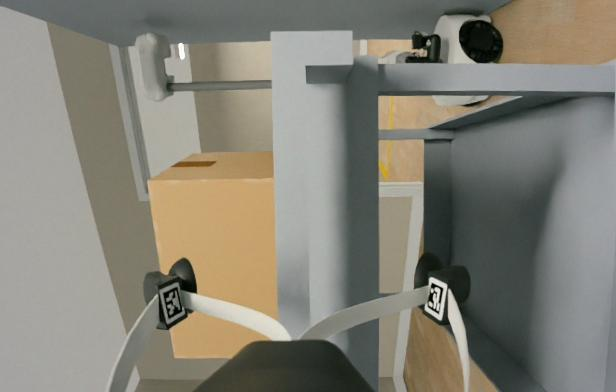

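Request:
move:
  blocking: false
  r2: {"base":{"strafe_m":0.035}}
  cameras: []

Request:
wait:
  seconds: 1.5
  cameras: []

Request:
move:
  blocking: false
  r2: {"base":{"translate_m":0.15},"contact_limits":{"translate_m":0.3},"pace":"slow"}
  cameras: []

Request:
wait:
  seconds: 3
  cameras: []

Request:
move:
  blocking: false
  r2: {"joints":{"gripper_m":0.01}}
  cameras: []

Request:
wait:
  seconds: 4
  cameras: []

Request:
move:
  blocking: false
  r2: {"base":{"translate_m":0.35},"contact_limits":{"translate_m":0.6},"pace":"slow"}
  cameras: []

Request:
wait:
  seconds: 5
  cameras: ["r2_head_camera"]

Scene clock: 716.07 s.
move: r2 moving
r1: as last shown
r1.lidar_m: 0.87 0.32 0.25 - 0.25 0.25 0.52 3.72 1.06 2.73 2.89 0.93
r1.motor_effort: lift_m=+19(19) arm_m=-3(4) wheel_0=-33(33) wheel_1=+32(32) wheel_2=+8(8)
r1.servo_current: wrist_yaw_rad=46(65) wrist_pitch_rad=39(46) wrist_roll_rad=39(59) gripper_m=39(46)
r1.contact_limits: strafe_m 1
r1.wrist_depth_mm: - 134 - - 368 238 174 / - 121 134 - 379 228 176 / - 124 158 - 377 242 177 / 108 135 208 - 382 230 179 / 213 - - - 389 232 179 / 991 1229 193 1182 191 234 179 / 750 759 750 154 359 208 179
r2.base_odometry: x=-1.744 y=+0.025 heading=-2.842
r2.turned_by_wheels: +0.000
r2.turned_by_imu: +0.001
r2.base_tilt: forward=-0.7 right=+0.0
r2.lidar_m: 0.49 0.56 2.76 2.82 3.39 3.12 3.15 2.17 1.96 2.00 2.50 0.53
r2.base_status: strafe_m moving
r2.joint_positions: lift_m=+0.673 arm_m=+0.000 wrist_yaw_rad=+0.001 wrist_pitch_rad=+0.001 wrist_roll_rad=+1.569 gripper_m=+0.130
r2.joint_status: not commanded
r2.measured_speeds: translate_m=-0.001 strafe_m=+0.058 rotate_rad=+0.005 lift_m=+0.000 arm_m=+0.000 wrist_yaw_rad=+0.000 wrist_pitch_rad=+0.000 wrist_roll_rad=+0.000
r2.motor_effort: lift_m=+17(18) arm_m=-3(4) wheel_0=-4(11) wheel_1=+3(12) wheel_2=+0(2)
r2.servo_current: wrist_yaw_rad=52(52) wrist_pitch_rad=33(46) wrist_roll_rad=59(59) gripper_m=52(59)
r2.hand_pose: x=+0.4594 y=-0.0871 z=+0.8510 quat_wxyz=(+0.708, +0.707, +0.001, +0.000) (m; r2's base frame)
r2.wrist_depth_mm: - - - 270 332 332 1042 / - - - 329 351 1464 - / - - 691 334 946 - - / - - 544 338 946 - - / - - 564 342 345 - - / - - 217 286 195 - - / - - - - - - -
pictures: none
No camera images: "cameras" was empty.

Scene clock: 716.57 s.
earlier move: r2 done
r1.base_odometry: x=-1.870 y=-0.286 heading=-2.373
r1.turned_by_wheels: +0.000
r1.turned_by_imu: +0.000
r1.base_tilt: forward=-1.6 right=+1.3
r1.lidar_m: 0.87 0.33 0.25 - 0.25 0.26 0.51 3.76 1.07 2.74 2.89 0.94
r1.base_status: not commanded
r1.joint_positions: lift_m=+0.124 arm_m=+0.000 wrist_yaw_rad=+3.196 wrist_pitch_rad=+0.002 wrist_roll_rad=+0.000 gripper_m=+0.056
r1.joint_status: not commanded
r1.measured_speeds: all 0
r1.motor_effort: lift_m=+19(19) arm_m=-4(4) wheel_0=-33(33) wheel_1=+32(32) wheel_2=+8(8)
r1.servo_current: wrist_yaw_rad=52(65) wrist_pitch_rad=39(52) wrist_roll_rad=52(65) gripper_m=39(46)
r1.contact_limits: strafe_m 1
r1.hand_pose: x=-0.1218 y=+0.0717 z=+0.3019 quat_wxyz=(-0.027, -0.001, +0.000, +1.000) (m; r1's base frame)
r1.wrist_depth_mm: - 134 - - 370 236 175 / - 121 134 - 375 229 176 / - 124 157 - 382 243 177 / 109 135 208 - 384 231 179 / 213 - - - 387 233 180 / 1008 1205 194 1160 191 233 179 / 759 750 759 153 359 208 179
r2.base_odometry: x=-1.742 y=+0.020 heading=-2.843
r2.turned_by_wheels: +0.000
r2.turned_by_imu: +0.000
r2.base_tilt: forward=-0.7 right=+0.0
r2.lidar_m: 0.50 0.53 2.77 2.79 3.37 3.09 3.15 2.17 1.96 2.00 2.51 0.50
r2.base_status: done
r2.joint_positions: lift_m=+0.673 arm_m=+0.000 wrist_yaw_rad=+0.001 wrist_pitch_rad=+0.001 wrist_roll_rad=+1.569 gripper_m=+0.130
r2.joint_status: not commanded
r2.measured_speeds: all 0
r2.motor_effort: lift_m=+18(18) arm_m=-3(4) wheel_0=-2(11) wheel_1=+2(12) wheel_2=+0(2)
r2.servo_current: wrist_yaw_rad=39(65) wrist_pitch_rad=46(46) wrist_roll_rad=52(59) gripper_m=46(59)
r2.hand_pose: x=+0.4594 y=-0.0871 z=+0.8510 quat_wxyz=(+0.708, +0.707, +0.001, +0.000) (m; r2's base frame)
r2.wrist_depth_mm: - - - 272 332 336 332 / - - - 332 1808 1499 - / - - 647 332 917 - - / - - 544 340 946 - - / - - 569 342 343 - - / - - 217 285 194 - - / - - - - - 1808 -
wait: 0.50 of 1.5 s (r2 has come to rest)
pictures: none
No camera images: "cameras" was empty.

Scene clock: 717.07 s.
move: r2 moving
r1: as last shown
r1.base_tilt: forward=-1.5 right=+1.3
r1.lidar_m: 0.88 0.31 0.25 - 0.25 0.25 0.54 3.75 1.07 2.75 2.89 0.92
r1.servo_current: wrist_yaw_rad=46(52) wrist_pitch_rad=46(46) wrist_roll_rad=59(65) gripper_m=39(46)
r1.contact_limits: strafe_m 1
r1.wrist_depth_mm: - 134 - - 368 237 175 / - 121 134 - 375 228 176 / - 124 157 - 382 242 177 / 109 135 208 - 384 230 179 / 212 - - - 387 234 179 / 1008 1229 194 1182 191 232 179 / 750 759 759 153 357 209 179
r2.base_odometry: x=-1.754 y=+0.016 heading=-2.842
r2.turned_by_wheels: +0.000
r2.turned_by_imu: +0.000
r2.base_tilt: forward=-0.7 right=+0.1
r2.lidar_m: 0.49 0.52 2.77 2.79 3.39 3.10 3.16 2.21 1.98 2.03 2.50 0.50
r2.base_status: translate_m moving
r2.joint_positions: lift_m=+0.673 arm_m=+0.000 wrist_yaw_rad=+0.001 wrist_pitch_rad=+0.001 wrist_roll_rad=+1.569 gripper_m=+0.130
r2.joint_status: not commanded
r2.measured_speeds: translate_m=+0.048 strafe_m=+0.000 rotate_rad=-0.003 lift_m=+0.000 arm_m=+0.000 wrist_yaw_rad=+0.000 wrist_pitch_rad=+0.000 wrist_roll_rad=+0.000
r2.motor_effort: lift_m=+18(18) arm_m=-4(4) wheel_0=+7(7) wheel_1=+8(8) wheel_2=-9(10)
r2.servo_current: wrist_yaw_rad=52(59) wrist_pitch_rad=39(46) wrist_roll_rad=46(52) gripper_m=59(59)
r2.contact_limits: translate_m 0.3
r2.hand_pose: x=+0.4594 y=-0.0871 z=+0.8510 quat_wxyz=(+0.708, +0.707, +0.001, +0.000) (m; r2's base frame)
r2.wrist_depth_mm: - - - 258 322 322 334 / - - - 317 1808 1537 - / - - 621 324 917 891 - / - - 539 325 931 917 - / - - 559 330 332 - - / - - 580 274 195 - - / - - - - - 1808 -
pictures: none
No camera images: "cameras" was empty.

Scene clock: 719.33 s.
earlier move: r2 done
r1.base_odometry: x=-1.870 y=-0.286 heading=-2.373
r1.turned_by_wheels: +0.000
r1.turned_by_imu: +0.000
r1.base_tilt: forward=-1.6 right=+1.3
r1.lidar_m: 0.86 0.34 0.25 - 0.25 0.26 0.52 3.75 1.09 2.72 2.88 0.93
r1.base_status: not commanded
r1.joint_positions: lift_m=+0.124 arm_m=+0.000 wrist_yaw_rad=+3.196 wrist_pitch_rad=+0.002 wrist_roll_rad=+0.000 gripper_m=+0.056
r1.joint_status: not commanded
r1.measured_speeds: all 0
r1.motor_effort: lift_m=+19(19) arm_m=-4(4) wheel_0=-32(33) wheel_1=+31(32) wheel_2=+8(8)
r1.servo_current: wrist_yaw_rad=39(72) wrist_pitch_rad=39(52) wrist_roll_rad=46(72) gripper_m=46(46)
r1.contact_limits: strafe_m 1
r1.hand_pose: x=-0.1218 y=+0.0717 z=+0.3019 quat_wxyz=(-0.027, -0.001, +0.000, +1.000) (m; r1's base frame)
r1.wrist_depth_mm: - 134 - - 368 237 174 / - 121 134 - 375 228 176 / - 124 157 - 379 242 177 / 109 135 208 - 382 231 178 / 211 - - - 387 232 179 / 1025 1182 194 1182 191 232 179 / 750 759 759 153 357 208 179
r2.base_odometry: x=-1.885 y=-0.024 heading=-2.842
r2.turned_by_wheels: +0.000
r2.turned_by_imu: +0.000
r2.base_tilt: forward=-0.7 right=+0.1
r2.lidar_m: 0.35 0.39 2.70 2.72 3.40 3.24 3.28 2.24 2.04 2.07 2.56 0.38
r2.base_status: done
r2.joint_positions: lift_m=+0.673 arm_m=+0.000 wrist_yaw_rad=+0.000 wrist_pitch_rad=+0.001 wrist_roll_rad=+1.569 gripper_m=+0.130
r2.joint_status: not commanded
r2.measured_speeds: all 0
r2.motor_effort: lift_m=+18(18) arm_m=-4(4) wheel_0=+5(10) wheel_1=+4(8) wheel_2=-8(12)
r2.servo_current: wrist_yaw_rad=39(65) wrist_pitch_rad=39(52) wrist_roll_rad=46(59) gripper_m=59(59)
r2.contact_limits: translate_m 0.3
r2.hand_pose: x=+0.4593 y=-0.0873 z=+0.8510 quat_wxyz=(+0.708, +0.707, +0.000, +0.000) (m; r2's base frame)
r2.wrist_depth_mm: - - - 129 187 1336 1160 / - - - 131 189 1397 - / - 554 392 132 191 778 - / - 402 397 134 194 798 - / - 427 421 135 195 778 - / - 215 436 137 197 187 - / - - 459 - 200 1576 -
wait: 2.27 of 3 s (r2 has come to rest)
pictures: none
No camera images: "cameras" was empty.

Scene clock: 719.83 s.
move: r2 moving
r1: as last shown
r1.lidar_m: 0.85 0.34 0.25 - 0.25 0.26 0.53 3.77 1.07 2.74 2.87 0.93
r1.motor_effort: lift_m=+19(19) arm_m=-4(4) wheel_0=-33(33) wheel_1=+32(32) wheel_2=+8(8)
r1.servo_current: wrist_yaw_rad=59(65) wrist_pitch_rad=39(52) wrist_roll_rad=46(52) gripper_m=46(46)
r1.contact_limits: strafe_m 1
r1.wrist_depth_mm: - 135 - - 368 238 175 / - 121 134 - 375 228 176 / - 124 158 - 379 243 177 / 109 136 208 - 387 231 178 / 214 - - - 387 233 179 / 1008 1205 194 1205 191 233 179 / 750 759 759 153 357 208 179
r2.base_odometry: x=-1.885 y=-0.024 heading=-2.842
r2.turned_by_wheels: +0.000
r2.turned_by_imu: +0.000
r2.base_tilt: forward=-0.7 right=+0.1
r2.lidar_m: 0.37 0.40 2.71 2.76 3.41 3.23 3.29 2.24 2.03 2.06 2.53 0.40
r2.base_status: not commanded
r2.joint_positions: lift_m=+0.673 arm_m=+0.000 wrist_yaw_rad=+0.000 wrist_pitch_rad=+0.001 wrist_roll_rad=+1.569 gripper_m=+0.117
r2.joint_status: gripper_m moving
r2.measured_speeds: all 0
r2.motor_effort: lift_m=+18(18) arm_m=-4(4) wheel_0=+4(5) wheel_1=+4(4) wheel_2=-8(8)
r2.servo_current: wrist_yaw_rad=46(52) wrist_pitch_rad=39(46) wrist_roll_rad=52(52) gripper_m=156(156)
r2.contact_limits: translate_m 0.3
r2.hand_pose: x=+0.4593 y=-0.0873 z=+0.8510 quat_wxyz=(+0.708, +0.707, +0.000, +0.000) (m; r2's base frame)
r2.wrist_depth_mm: - - - 186 187 1366 1138 / - - - 188 189 1366 - / - 424 389 132 191 778 - / - 404 397 134 193 - - / - 421 415 135 196 - - / - 430 172 137 197 180 - / - 473 462 - 199 1618 -
pictures: none
No camera images: "cameras" was empty.

Scene clock: 721.50 s.
earlier move: r2 done
r1.base_odometry: x=-1.870 y=-0.286 heading=-2.373
r1.turned_by_wheels: +0.000
r1.turned_by_imu: +0.000
r1.base_tilt: forward=-1.6 right=+1.3
r1.lidar_m: 0.86 0.32 0.25 - 0.25 0.25 0.52 3.77 1.08 2.75 2.86 0.96
r1.base_status: not commanded
r1.joint_positions: lift_m=+0.124 arm_m=+0.000 wrist_yaw_rad=+3.196 wrist_pitch_rad=+0.002 wrist_roll_rad=+0.000 gripper_m=+0.056
r1.joint_status: not commanded
r1.measured_speeds: all 0
r1.motor_effort: lift_m=+19(19) arm_m=-3(4) wheel_0=-33(33) wheel_1=+31(32) wheel_2=+8(8)
r1.servo_current: wrist_yaw_rad=59(65) wrist_pitch_rad=39(52) wrist_roll_rad=52(65) gripper_m=52(52)
r1.contact_limits: strafe_m 1
r1.hand_pose: x=-0.1218 y=+0.0717 z=+0.3019 quat_wxyz=(-0.027, -0.001, +0.000, +1.000) (m; r1's base frame)
r1.wrist_depth_mm: - 134 - - 366 238 174 / - 121 135 - 379 228 176 / - 124 157 - 379 243 177 / 108 135 208 - 382 230 179 / 213 - - - 389 232 179 / 1008 1205 194 1182 191 234 180 / 759 750 750 153 357 208 179
r2.base_odometry: x=-1.885 y=-0.024 heading=-2.842
r2.turned_by_wheels: +0.000
r2.turned_by_imu: +0.000
r2.base_tilt: forward=-0.7 right=+0.0
r2.lidar_m: 0.34 0.36 2.71 2.75 3.41 3.23 3.25 2.24 2.05 2.07 2.58 0.38
r2.base_status: not commanded
r2.joint_positions: lift_m=+0.673 arm_m=+0.000 wrist_yaw_rad=+0.000 wrist_pitch_rad=+0.010 wrist_roll_rad=+1.569 gripper_m=+0.012
r2.joint_status: all done
r2.measured_speeds: all 0
r2.motor_effort: lift_m=+19(19) arm_m=-4(4) wheel_0=+1(5) wheel_1=+2(4) wheel_2=-2(8)
r2.servo_current: wrist_yaw_rad=39(59) wrist_pitch_rad=59(65) wrist_roll_rad=52(59) gripper_m=208(462)
r2.contact_limits: translate_m 0.3
r2.hand_pose: x=+0.4593 y=-0.0873 z=+0.8482 quat_wxyz=(+0.708, +0.707, +0.004, -0.003) (m; r2's base frame)
r2.wrist_depth_mm: - - 114 173 175 1397 1118 / - - 116 175 176 1430 - / - 387 117 177 178 - - / - 379 118 179 180 - - / - 399 120 181 182 - - / - 410 121 182 183 164 - / - 439 433 - 138 559 -
wait: 1.67 of 4 s (r2 has come to rest)
pictures: none
No camera images: "cameras" was empty.

Scene clock: 722.00 s.
move: r2 moving
r1: as last shown
r1.lidar_m: 0.87 0.35 0.25 - 0.25 0.25 0.51 3.75 1.08 2.73 2.85 0.93
r1.motor_effort: lift_m=+19(19) arm_m=-3(4) wheel_0=-32(33) wheel_1=+31(32) wheel_2=+8(8)
r1.servo_current: wrist_yaw_rad=59(65) wrist_pitch_rad=39(46) wrist_roll_rad=59(59) gripper_m=46(46)
r1.contact_limits: strafe_m 1
r1.wrist_depth_mm: - 134 - - 368 237 175 / - 121 135 - 373 228 176 / - 124 157 - 379 241 177 / 109 135 208 - 384 231 178 / 213 - - - 387 233 179 / 991 1205 194 1182 191 233 179 / 759 750 759 154 357 208 179
r2.base_odometry: x=-1.897 y=-0.028 heading=-2.842
r2.turned_by_wheels: +0.000
r2.turned_by_imu: +0.000
r2.base_tilt: forward=-0.7 right=+0.1
r2.lidar_m: 0.34 0.35 2.69 2.73 3.41 3.25 3.28 2.22 2.04 2.07 2.58 0.35
r2.base_status: translate_m moving
r2.joint_positions: lift_m=+0.673 arm_m=+0.000 wrist_yaw_rad=-0.001 wrist_pitch_rad=+0.011 wrist_roll_rad=+1.569 gripper_m=+0.012
r2.joint_status: not commanded
r2.measured_speeds: translate_m=+0.050 strafe_m=+0.000 rotate_rad=+0.004 lift_m=+0.000 arm_m=+0.000 wrist_yaw_rad=+0.000 wrist_pitch_rad=+0.000 wrist_roll_rad=+0.000
r2.motor_effort: lift_m=+20(20) arm_m=-2(4) wheel_0=+5(11) wheel_1=+7(8) wheel_2=-15(16)
r2.servo_current: wrist_yaw_rad=46(59) wrist_pitch_rad=65(65) wrist_roll_rad=46(52) gripper_m=182(208)
r2.contact_limits: translate_m 0.6
r2.hand_pose: x=+0.4592 y=-0.0876 z=+0.8479 quat_wxyz=(+0.708, +0.707, +0.004, -0.004) (m; r2's base frame)
r2.wrist_depth_mm: - - 113 173 174 1366 1098 / - - 114 174 176 1366 - / - 392 116 176 177 788 - / - 375 116 178 179 798 - / - 392 118 180 181 - - / - 404 119 181 182 163 - / - 430 120 - 142 1618 -
pictures: none
No camera images: "cameras" was empty.

Scene clock: 726.27 s.
earlier move: r2 done
r1.base_odometry: x=-1.870 y=-0.286 heading=-2.373
r1.turned_by_wheels: +0.000
r1.turned_by_imu: +0.000
r1.base_tilt: forward=-1.6 right=+1.3
r1.lidar_m: 0.59 0.32 0.25 - 0.25 0.25 0.52 3.76 1.09 2.73 2.87 0.58
r1.base_status: not commanded
r1.joint_positions: lift_m=+0.124 arm_m=+0.000 wrist_yaw_rad=+3.196 wrist_pitch_rad=+0.002 wrist_roll_rad=+0.000 gripper_m=+0.056
r1.joint_status: not commanded
r1.measured_speeds: all 0
r1.motor_effort: lift_m=+19(19) arm_m=-4(4) wheel_0=-33(34) wheel_1=+31(32) wheel_2=+8(8)
r1.servo_current: wrist_yaw_rad=52(65) wrist_pitch_rad=39(46) wrist_roll_rad=33(65) gripper_m=39(46)
r1.contact_limits: strafe_m 1
r1.hand_pose: x=-0.1218 y=+0.0717 z=+0.3019 quat_wxyz=(-0.027, -0.001, +0.000, +1.000) (m; r1's base frame)
r1.wrist_depth_mm: - 134 - - 370 238 175 / - 121 135 - 375 228 176 / - 124 157 - 382 242 177 / 108 135 208 - 387 230 178 / 212 - - - 389 233 180 / 1008 1205 194 1182 191 232 179 / 750 759 750 153 355 209 179
r2.base_odometry: x=-2.220 y=-0.127 heading=-2.843
r2.turned_by_wheels: -0.001
r2.turned_by_imu: -0.002
r2.base_tilt: forward=-0.6 right=+0.1
r2.lidar_m: 0.37 0.39 2.57 2.59 3.20 3.56 3.58 2.37 2.15 2.20 2.48 0.38
r2.base_status: done
r2.joint_positions: lift_m=+0.673 arm_m=+0.000 wrist_yaw_rad=-0.005 wrist_pitch_rad=+0.011 wrist_roll_rad=+1.569 gripper_m=+0.011
r2.joint_status: not commanded
r2.measured_speeds: all 0
r2.motor_effort: lift_m=+20(20) arm_m=+4(4) wheel_0=+1(11) wheel_1=+4(8) wheel_2=-10(16)
r2.servo_current: wrist_yaw_rad=59(65) wrist_pitch_rad=59(65) wrist_roll_rad=65(65) gripper_m=163(208)
r2.contact_limits: translate_m 0.6
r2.hand_pose: x=+0.4588 y=-0.0890 z=+0.8479 quat_wxyz=(+0.708, +0.707, +0.002, -0.006) (m; r2's base frame)
r2.wrist_depth_mm: - - 104 160 161 1078 - / - - 107 164 166 - - / 364 362 110 169 170 750 - / - 387 113 174 175 - - / - 410 116 179 179 - - / - 433 120 182 184 163 - / - - 459 - 135 1464 -
wait: 4.27 of 5 s (r2 has come to rest)
pictures: r2_head_camera
Images, in order (width x height): r2_head_camera 420x560.

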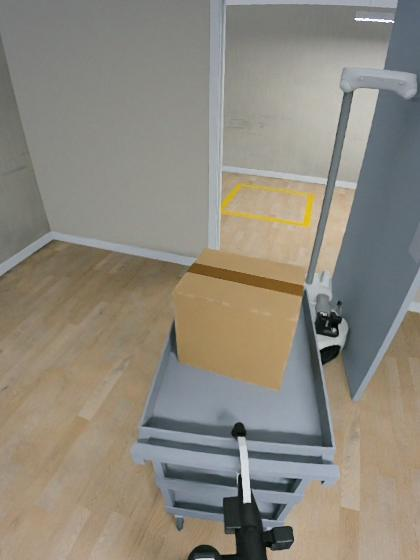

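Request:
move:
  blocking: false
  r2: {"base":{"translate_m":0.35,"strafe_m":-0.02},"contact_limits":{"translate_m":0.6},"pace":"slow"}
  cameras: []

Request:
wait:
  seconds: 5
  cameras: ["r2_head_camera","r1_head_right_camera"]

Scene clock: 737.43 s.
move: r2 moving
r1: as last shown
r1.lidar_m: 0.57 0.33 0.25 - 0.25 0.25 0.52 3.76 1.06 2.74 2.89 0.56
r1.motor_effort: lift_m=+19(19) arm_m=-3(4) wheel_0=-32(33) wheel_1=+32(32) wheel_2=+8(8)
r1.servo_current: wrist_yaw_rad=46(65) wrist_pitch_rad=39(46) wrist_roll_rad=39(59) gripper_m=39(46)
r1.contact_limits: strafe_m 1
r1.wrist_depth_mm: - 134 - - 370 237 174 / - 121 134 - 375 229 176 / - 124 157 - 382 243 177 / 108 135 208 - 384 231 179 / 213 - - - 387 232 179 / 1025 1182 194 1205 191 232 180 / 750 759 759 154 359 208 179
r2.base_odometry: x=-2.232 y=-0.130 heading=-2.843
r2.turned_by_wheels: +0.000
r2.turned_by_imu: +0.000
r2.base_tilt: forward=-0.7 right=+0.1
r2.lidar_m: 0.34 0.39 2.56 2.60 3.23 3.57 3.60 2.35 2.16 2.18 2.45 0.38
r2.base_status: translate_m moving; strafe_m moving
r2.joint_positions: lift_m=+0.673 arm_m=+0.000 wrist_yaw_rad=-0.005 wrist_pitch_rad=+0.011 wrist_roll_rad=+1.569 gripper_m=+0.011
r2.joint_status: not commanded
r2.measured_speeds: translate_m=+0.048 strafe_m=-0.002 rotate_rad=-0.002 lift_m=+0.000 arm_m=+0.000 wrist_yaw_rad=+0.000 wrist_pitch_rad=+0.000 wrist_roll_rad=+0.000
r2.motor_effort: lift_m=+20(20) arm_m=+4(4) wheel_0=+5(8) wheel_1=+5(7) wheel_2=-16(16)
r2.servo_current: wrist_yaw_rad=59(59) wrist_pitch_rad=59(65) wrist_roll_rad=52(52) gripper_m=163(163)
r2.contact_limits: translate_m 0.6
r2.hand_pose: x=+0.4588 y=-0.0890 z=+0.8479 quat_wxyz=(+0.708, +0.707, +0.002, -0.006) (m; r2's base frame)
r2.wrist_depth_mm: - - 103 159 161 1078 - / 1808 - 106 164 165 - - / 359 364 109 169 170 741 - / - 384 112 175 175 - - / - 407 116 179 180 - - / - 433 119 182 184 164 - / - - 462 - 134 1576 -
pictures: none
No camera images: "cameras" was empty.

Scene clock: 741.73 s.
earlier move: r2 done
r1.base_odometry: x=-1.870 y=-0.286 heading=-2.373
r1.turned_by_wheels: +0.000
r1.turned_by_imu: +0.000
r1.base_tilt: forward=-1.6 right=+1.3
r1.lidar_m: 0.70 0.34 0.25 - 0.25 0.25 0.52 3.77 1.07 2.72 0.36 0.36
r1.base_status: not commanded
r1.joint_positions: lift_m=+0.124 arm_m=+0.000 wrist_yaw_rad=+3.196 wrist_pitch_rad=+0.002 wrist_roll_rad=+0.000 gripper_m=+0.056
r1.joint_status: not commanded
r1.measured_speeds: all 0
r1.motor_effort: lift_m=+19(19) arm_m=-4(4) wheel_0=-33(34) wheel_1=+31(32) wheel_2=+8(8)
r1.servo_current: wrist_yaw_rad=33(72) wrist_pitch_rad=39(52) wrist_roll_rad=59(65) gripper_m=39(52)
r1.contact_limits: strafe_m 1
r1.hand_pose: x=-0.1218 y=+0.0717 z=+0.3019 quat_wxyz=(-0.027, -0.001, +0.000, +1.000) (m; r1's base frame)
r1.wrist_depth_mm: - 134 - - 370 237 175 / - 121 135 - 375 228 176 / - 124 157 - 382 242 177 / 109 135 208 - 382 231 178 / 213 - - - 389 232 179 / 1025 1205 193 1182 191 234 179 / 741 759 768 153 359 208 179
r2.base_odometry: x=-2.560 y=-0.211 heading=-2.843
r2.turned_by_wheels: +0.000
r2.turned_by_imu: -0.001
r2.base_tilt: forward=-0.6 right=+0.1
r2.lidar_m: 0.35 0.39 2.47 2.49 3.08 3.88 3.86 2.51 2.26 2.28 1.08 0.38
r2.base_status: done
r2.joint_positions: lift_m=+0.673 arm_m=+0.000 wrist_yaw_rad=-0.006 wrist_pitch_rad=+0.011 wrist_roll_rad=+1.568 gripper_m=+0.011
r2.joint_status: not commanded
r2.measured_speeds: all 0
r2.motor_effort: lift_m=+20(20) arm_m=+4(4) wheel_0=+1(9) wheel_1=+4(7) wheel_2=-11(16)
r2.servo_current: wrist_yaw_rad=59(65) wrist_pitch_rad=65(65) wrist_roll_rad=46(65) gripper_m=156(163)
r2.contact_limits: translate_m 0.6
r2.hand_pose: x=+0.4587 y=-0.0891 z=+0.8479 quat_wxyz=(+0.708, +0.706, +0.002, -0.006) (m; r2's base frame)
r2.wrist_depth_mm: - - 105 161 162 1042 - / - - 108 165 167 - - / 366 364 111 170 170 - - / 1661 387 113 175 175 - - / - 407 116 180 180 - - / - 427 121 183 184 165 - / - - 462 - 133 1499 -
wait: 4.30 of 5 s (r2 has come to rest)
pictures: r1_head_right_camera, r2_head_camera
Images, in order (width x height): r1_head_right_camera 420x672, r2_head_camera 420x560.

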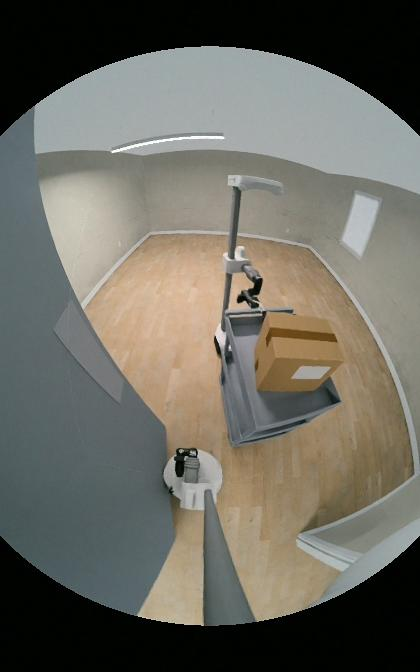

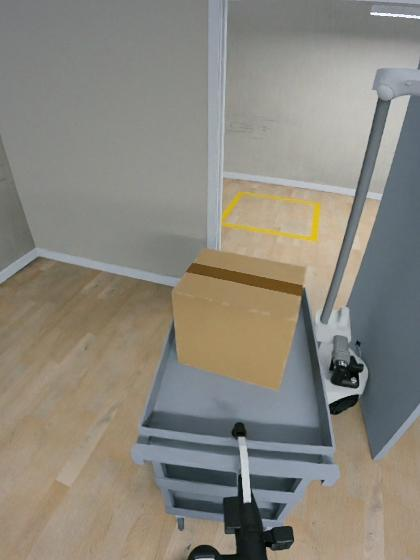

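Request:
move:
  r2: {"base":{"translate_m":0.12},"pace":"slow","contact_limits":{"translate_m":0.6}}
  blocking: false
  cameras: []

Request:
wait:
  seconds: 3
  cameras: ["r2_head_camera","r1_head_camera","r1_head_right_camera"]

Scene clock: 760.53 s.
move: r2 moving
r1: as last shown
r1.lidar_m: 0.70 0.34 0.25 - 0.25 0.25 0.52 3.76 1.08 2.74 0.33 0.36
r1.motor_effort: lift_m=+19(19) arm_m=-4(4) wheel_0=-33(33) wheel_1=+32(32) wheel_2=+8(8)
r1.servo_current: wrist_yaw_rad=46(59) wrist_pitch_rad=39(52) wrist_roll_rad=46(59) gripper_m=46(46)
r1.contact_limits: strafe_m 1
r1.wrist_depth_mm: - 134 - - 368 237 174 / - 121 135 - 377 228 176 / - 124 157 - 382 243 177 / 108 135 208 - 384 231 178 / 213 - - - 389 233 179 / 1025 1205 194 1182 191 233 179 / 750 759 750 153 357 208 179
r2.base_odometry: x=-2.572 y=-0.214 heading=-2.844
r2.turned_by_wheels: +0.000
r2.turned_by_imu: +0.000
r2.base_tilt: forward=-0.7 right=+0.1
r2.lidar_m: 0.34 0.39 2.45 2.48 3.10 3.88 3.85 2.48 2.26 2.31 1.09 0.36
r2.base_status: translate_m moving
r2.joint_positions: lift_m=+0.673 arm_m=+0.000 wrist_yaw_rad=-0.006 wrist_pitch_rad=+0.011 wrist_roll_rad=+1.568 gripper_m=+0.011
r2.joint_status: not commanded
r2.measured_speeds: translate_m=+0.049 strafe_m=+0.001 rotate_rad=-0.002 lift_m=+0.000 arm_m=+0.000 wrist_yaw_rad=+0.000 wrist_pitch_rad=+0.000 wrist_roll_rad=+0.000
r2.motor_effort: lift_m=+20(20) arm_m=+4(4) wheel_0=+5(5) wheel_1=+5(7) wheel_2=-15(17)
r2.servo_current: wrist_yaw_rad=46(59) wrist_pitch_rad=59(65) wrist_roll_rad=52(52) gripper_m=150(156)
r2.contact_limits: translate_m 0.6
r2.hand_pose: x=+0.4587 y=-0.0891 z=+0.8479 quat_wxyz=(+0.708, +0.706, +0.002, -0.006) (m; r2's base frame)
r2.wrist_depth_mm: - - 106 162 163 1499 - / - - 108 167 167 - - / 370 366 111 170 171 - - / 1661 384 114 175 176 - - / - 410 117 179 180 - - / - 427 120 182 184 164 - / - - 459 - 132 1499 -
pictures: none
No camera images: "cameras" was empty.

Scene clock: 762.50 s.
earlier move: r2 done
r1.base_odometry: x=-1.870 y=-0.286 heading=-2.373
r1.turned_by_wheels: +0.000
r1.turned_by_imu: +0.000
r1.base_tilt: forward=-1.5 right=+1.3
r1.lidar_m: 0.72 0.35 0.25 - 0.25 0.25 0.52 3.76 1.08 2.74 0.34 0.43
r1.base_status: not commanded
r1.joint_positions: lift_m=+0.124 arm_m=+0.000 wrist_yaw_rad=+3.196 wrist_pitch_rad=+0.002 wrist_roll_rad=+0.000 gripper_m=+0.056
r1.joint_status: not commanded
r1.measured_speeds: all 0
r1.motor_effort: lift_m=+19(19) arm_m=-4(4) wheel_0=-32(33) wheel_1=+31(32) wheel_2=+8(8)
r1.servo_current: wrist_yaw_rad=39(59) wrist_pitch_rad=39(52) wrist_roll_rad=52(59) gripper_m=33(46)
r1.contact_limits: strafe_m 1
r1.hand_pose: x=-0.1218 y=+0.0717 z=+0.3019 quat_wxyz=(-0.027, -0.001, +0.000, +1.000) (m; r1's base frame)
r1.wrist_depth_mm: - 134 - - 370 236 174 / - 121 134 - 377 228 176 / - 124 157 - 382 243 177 / 108 135 208 - 384 232 178 / 213 - - - 389 232 179 / 1008 1229 195 1182 191 234 179 / 750 750 750 153 359 208 179
r2.base_odometry: x=-2.674 y=-0.246 heading=-2.843
r2.turned_by_wheels: +0.000
r2.turned_by_imu: +0.000
r2.base_tilt: forward=-0.7 right=+0.1
r2.lidar_m: 0.35 0.39 2.40 2.43 3.05 4.01 3.95 2.56 2.32 2.34 1.02 0.38
r2.base_status: done
r2.joint_positions: lift_m=+0.673 arm_m=+0.000 wrist_yaw_rad=-0.006 wrist_pitch_rad=+0.011 wrist_roll_rad=+1.568 gripper_m=+0.011
r2.joint_status: not commanded
r2.measured_speeds: all 0
r2.motor_effort: lift_m=+20(20) arm_m=+4(4) wheel_0=+3(6) wheel_1=+4(7) wheel_2=-9(17)
r2.servo_current: wrist_yaw_rad=52(59) wrist_pitch_rad=65(65) wrist_roll_rad=39(59) gripper_m=156(163)
r2.contact_limits: translate_m 0.6
r2.hand_pose: x=+0.4587 y=-0.0891 z=+0.8479 quat_wxyz=(+0.708, +0.706, +0.002, -0.006) (m; r2's base frame)
r2.wrist_depth_mm: - - 112 168 170 1464 809 / - - 113 172 173 741 - / 1576 373 115 175 176 768 - / 1576 384 117 178 179 750 - / - 402 118 180 181 - - / - 415 121 183 185 165 - / - 452 442 - 141 564 -
wait: 1.97 of 3 s (r2 has come to rest)
pictures: r1_head_camera, r1_head_right_camera, r2_head_camera
Images, in order (width x height): r1_head_camera 420x560, r1_head_right_camera 420x672, r2_head_camera 420x560.

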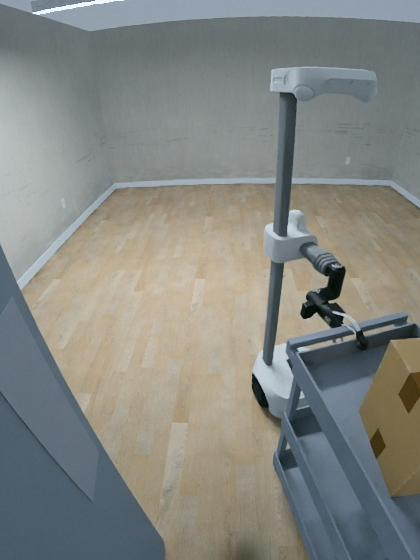

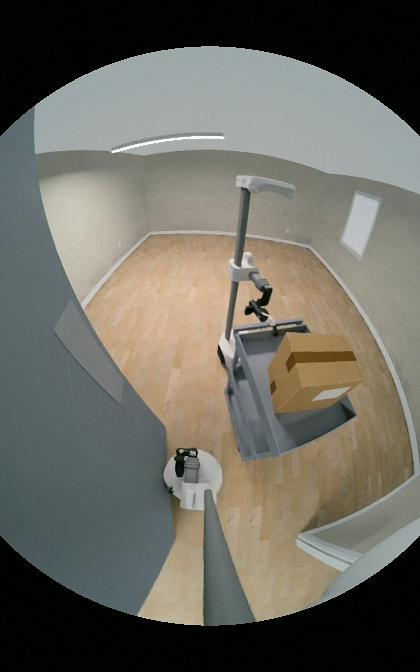

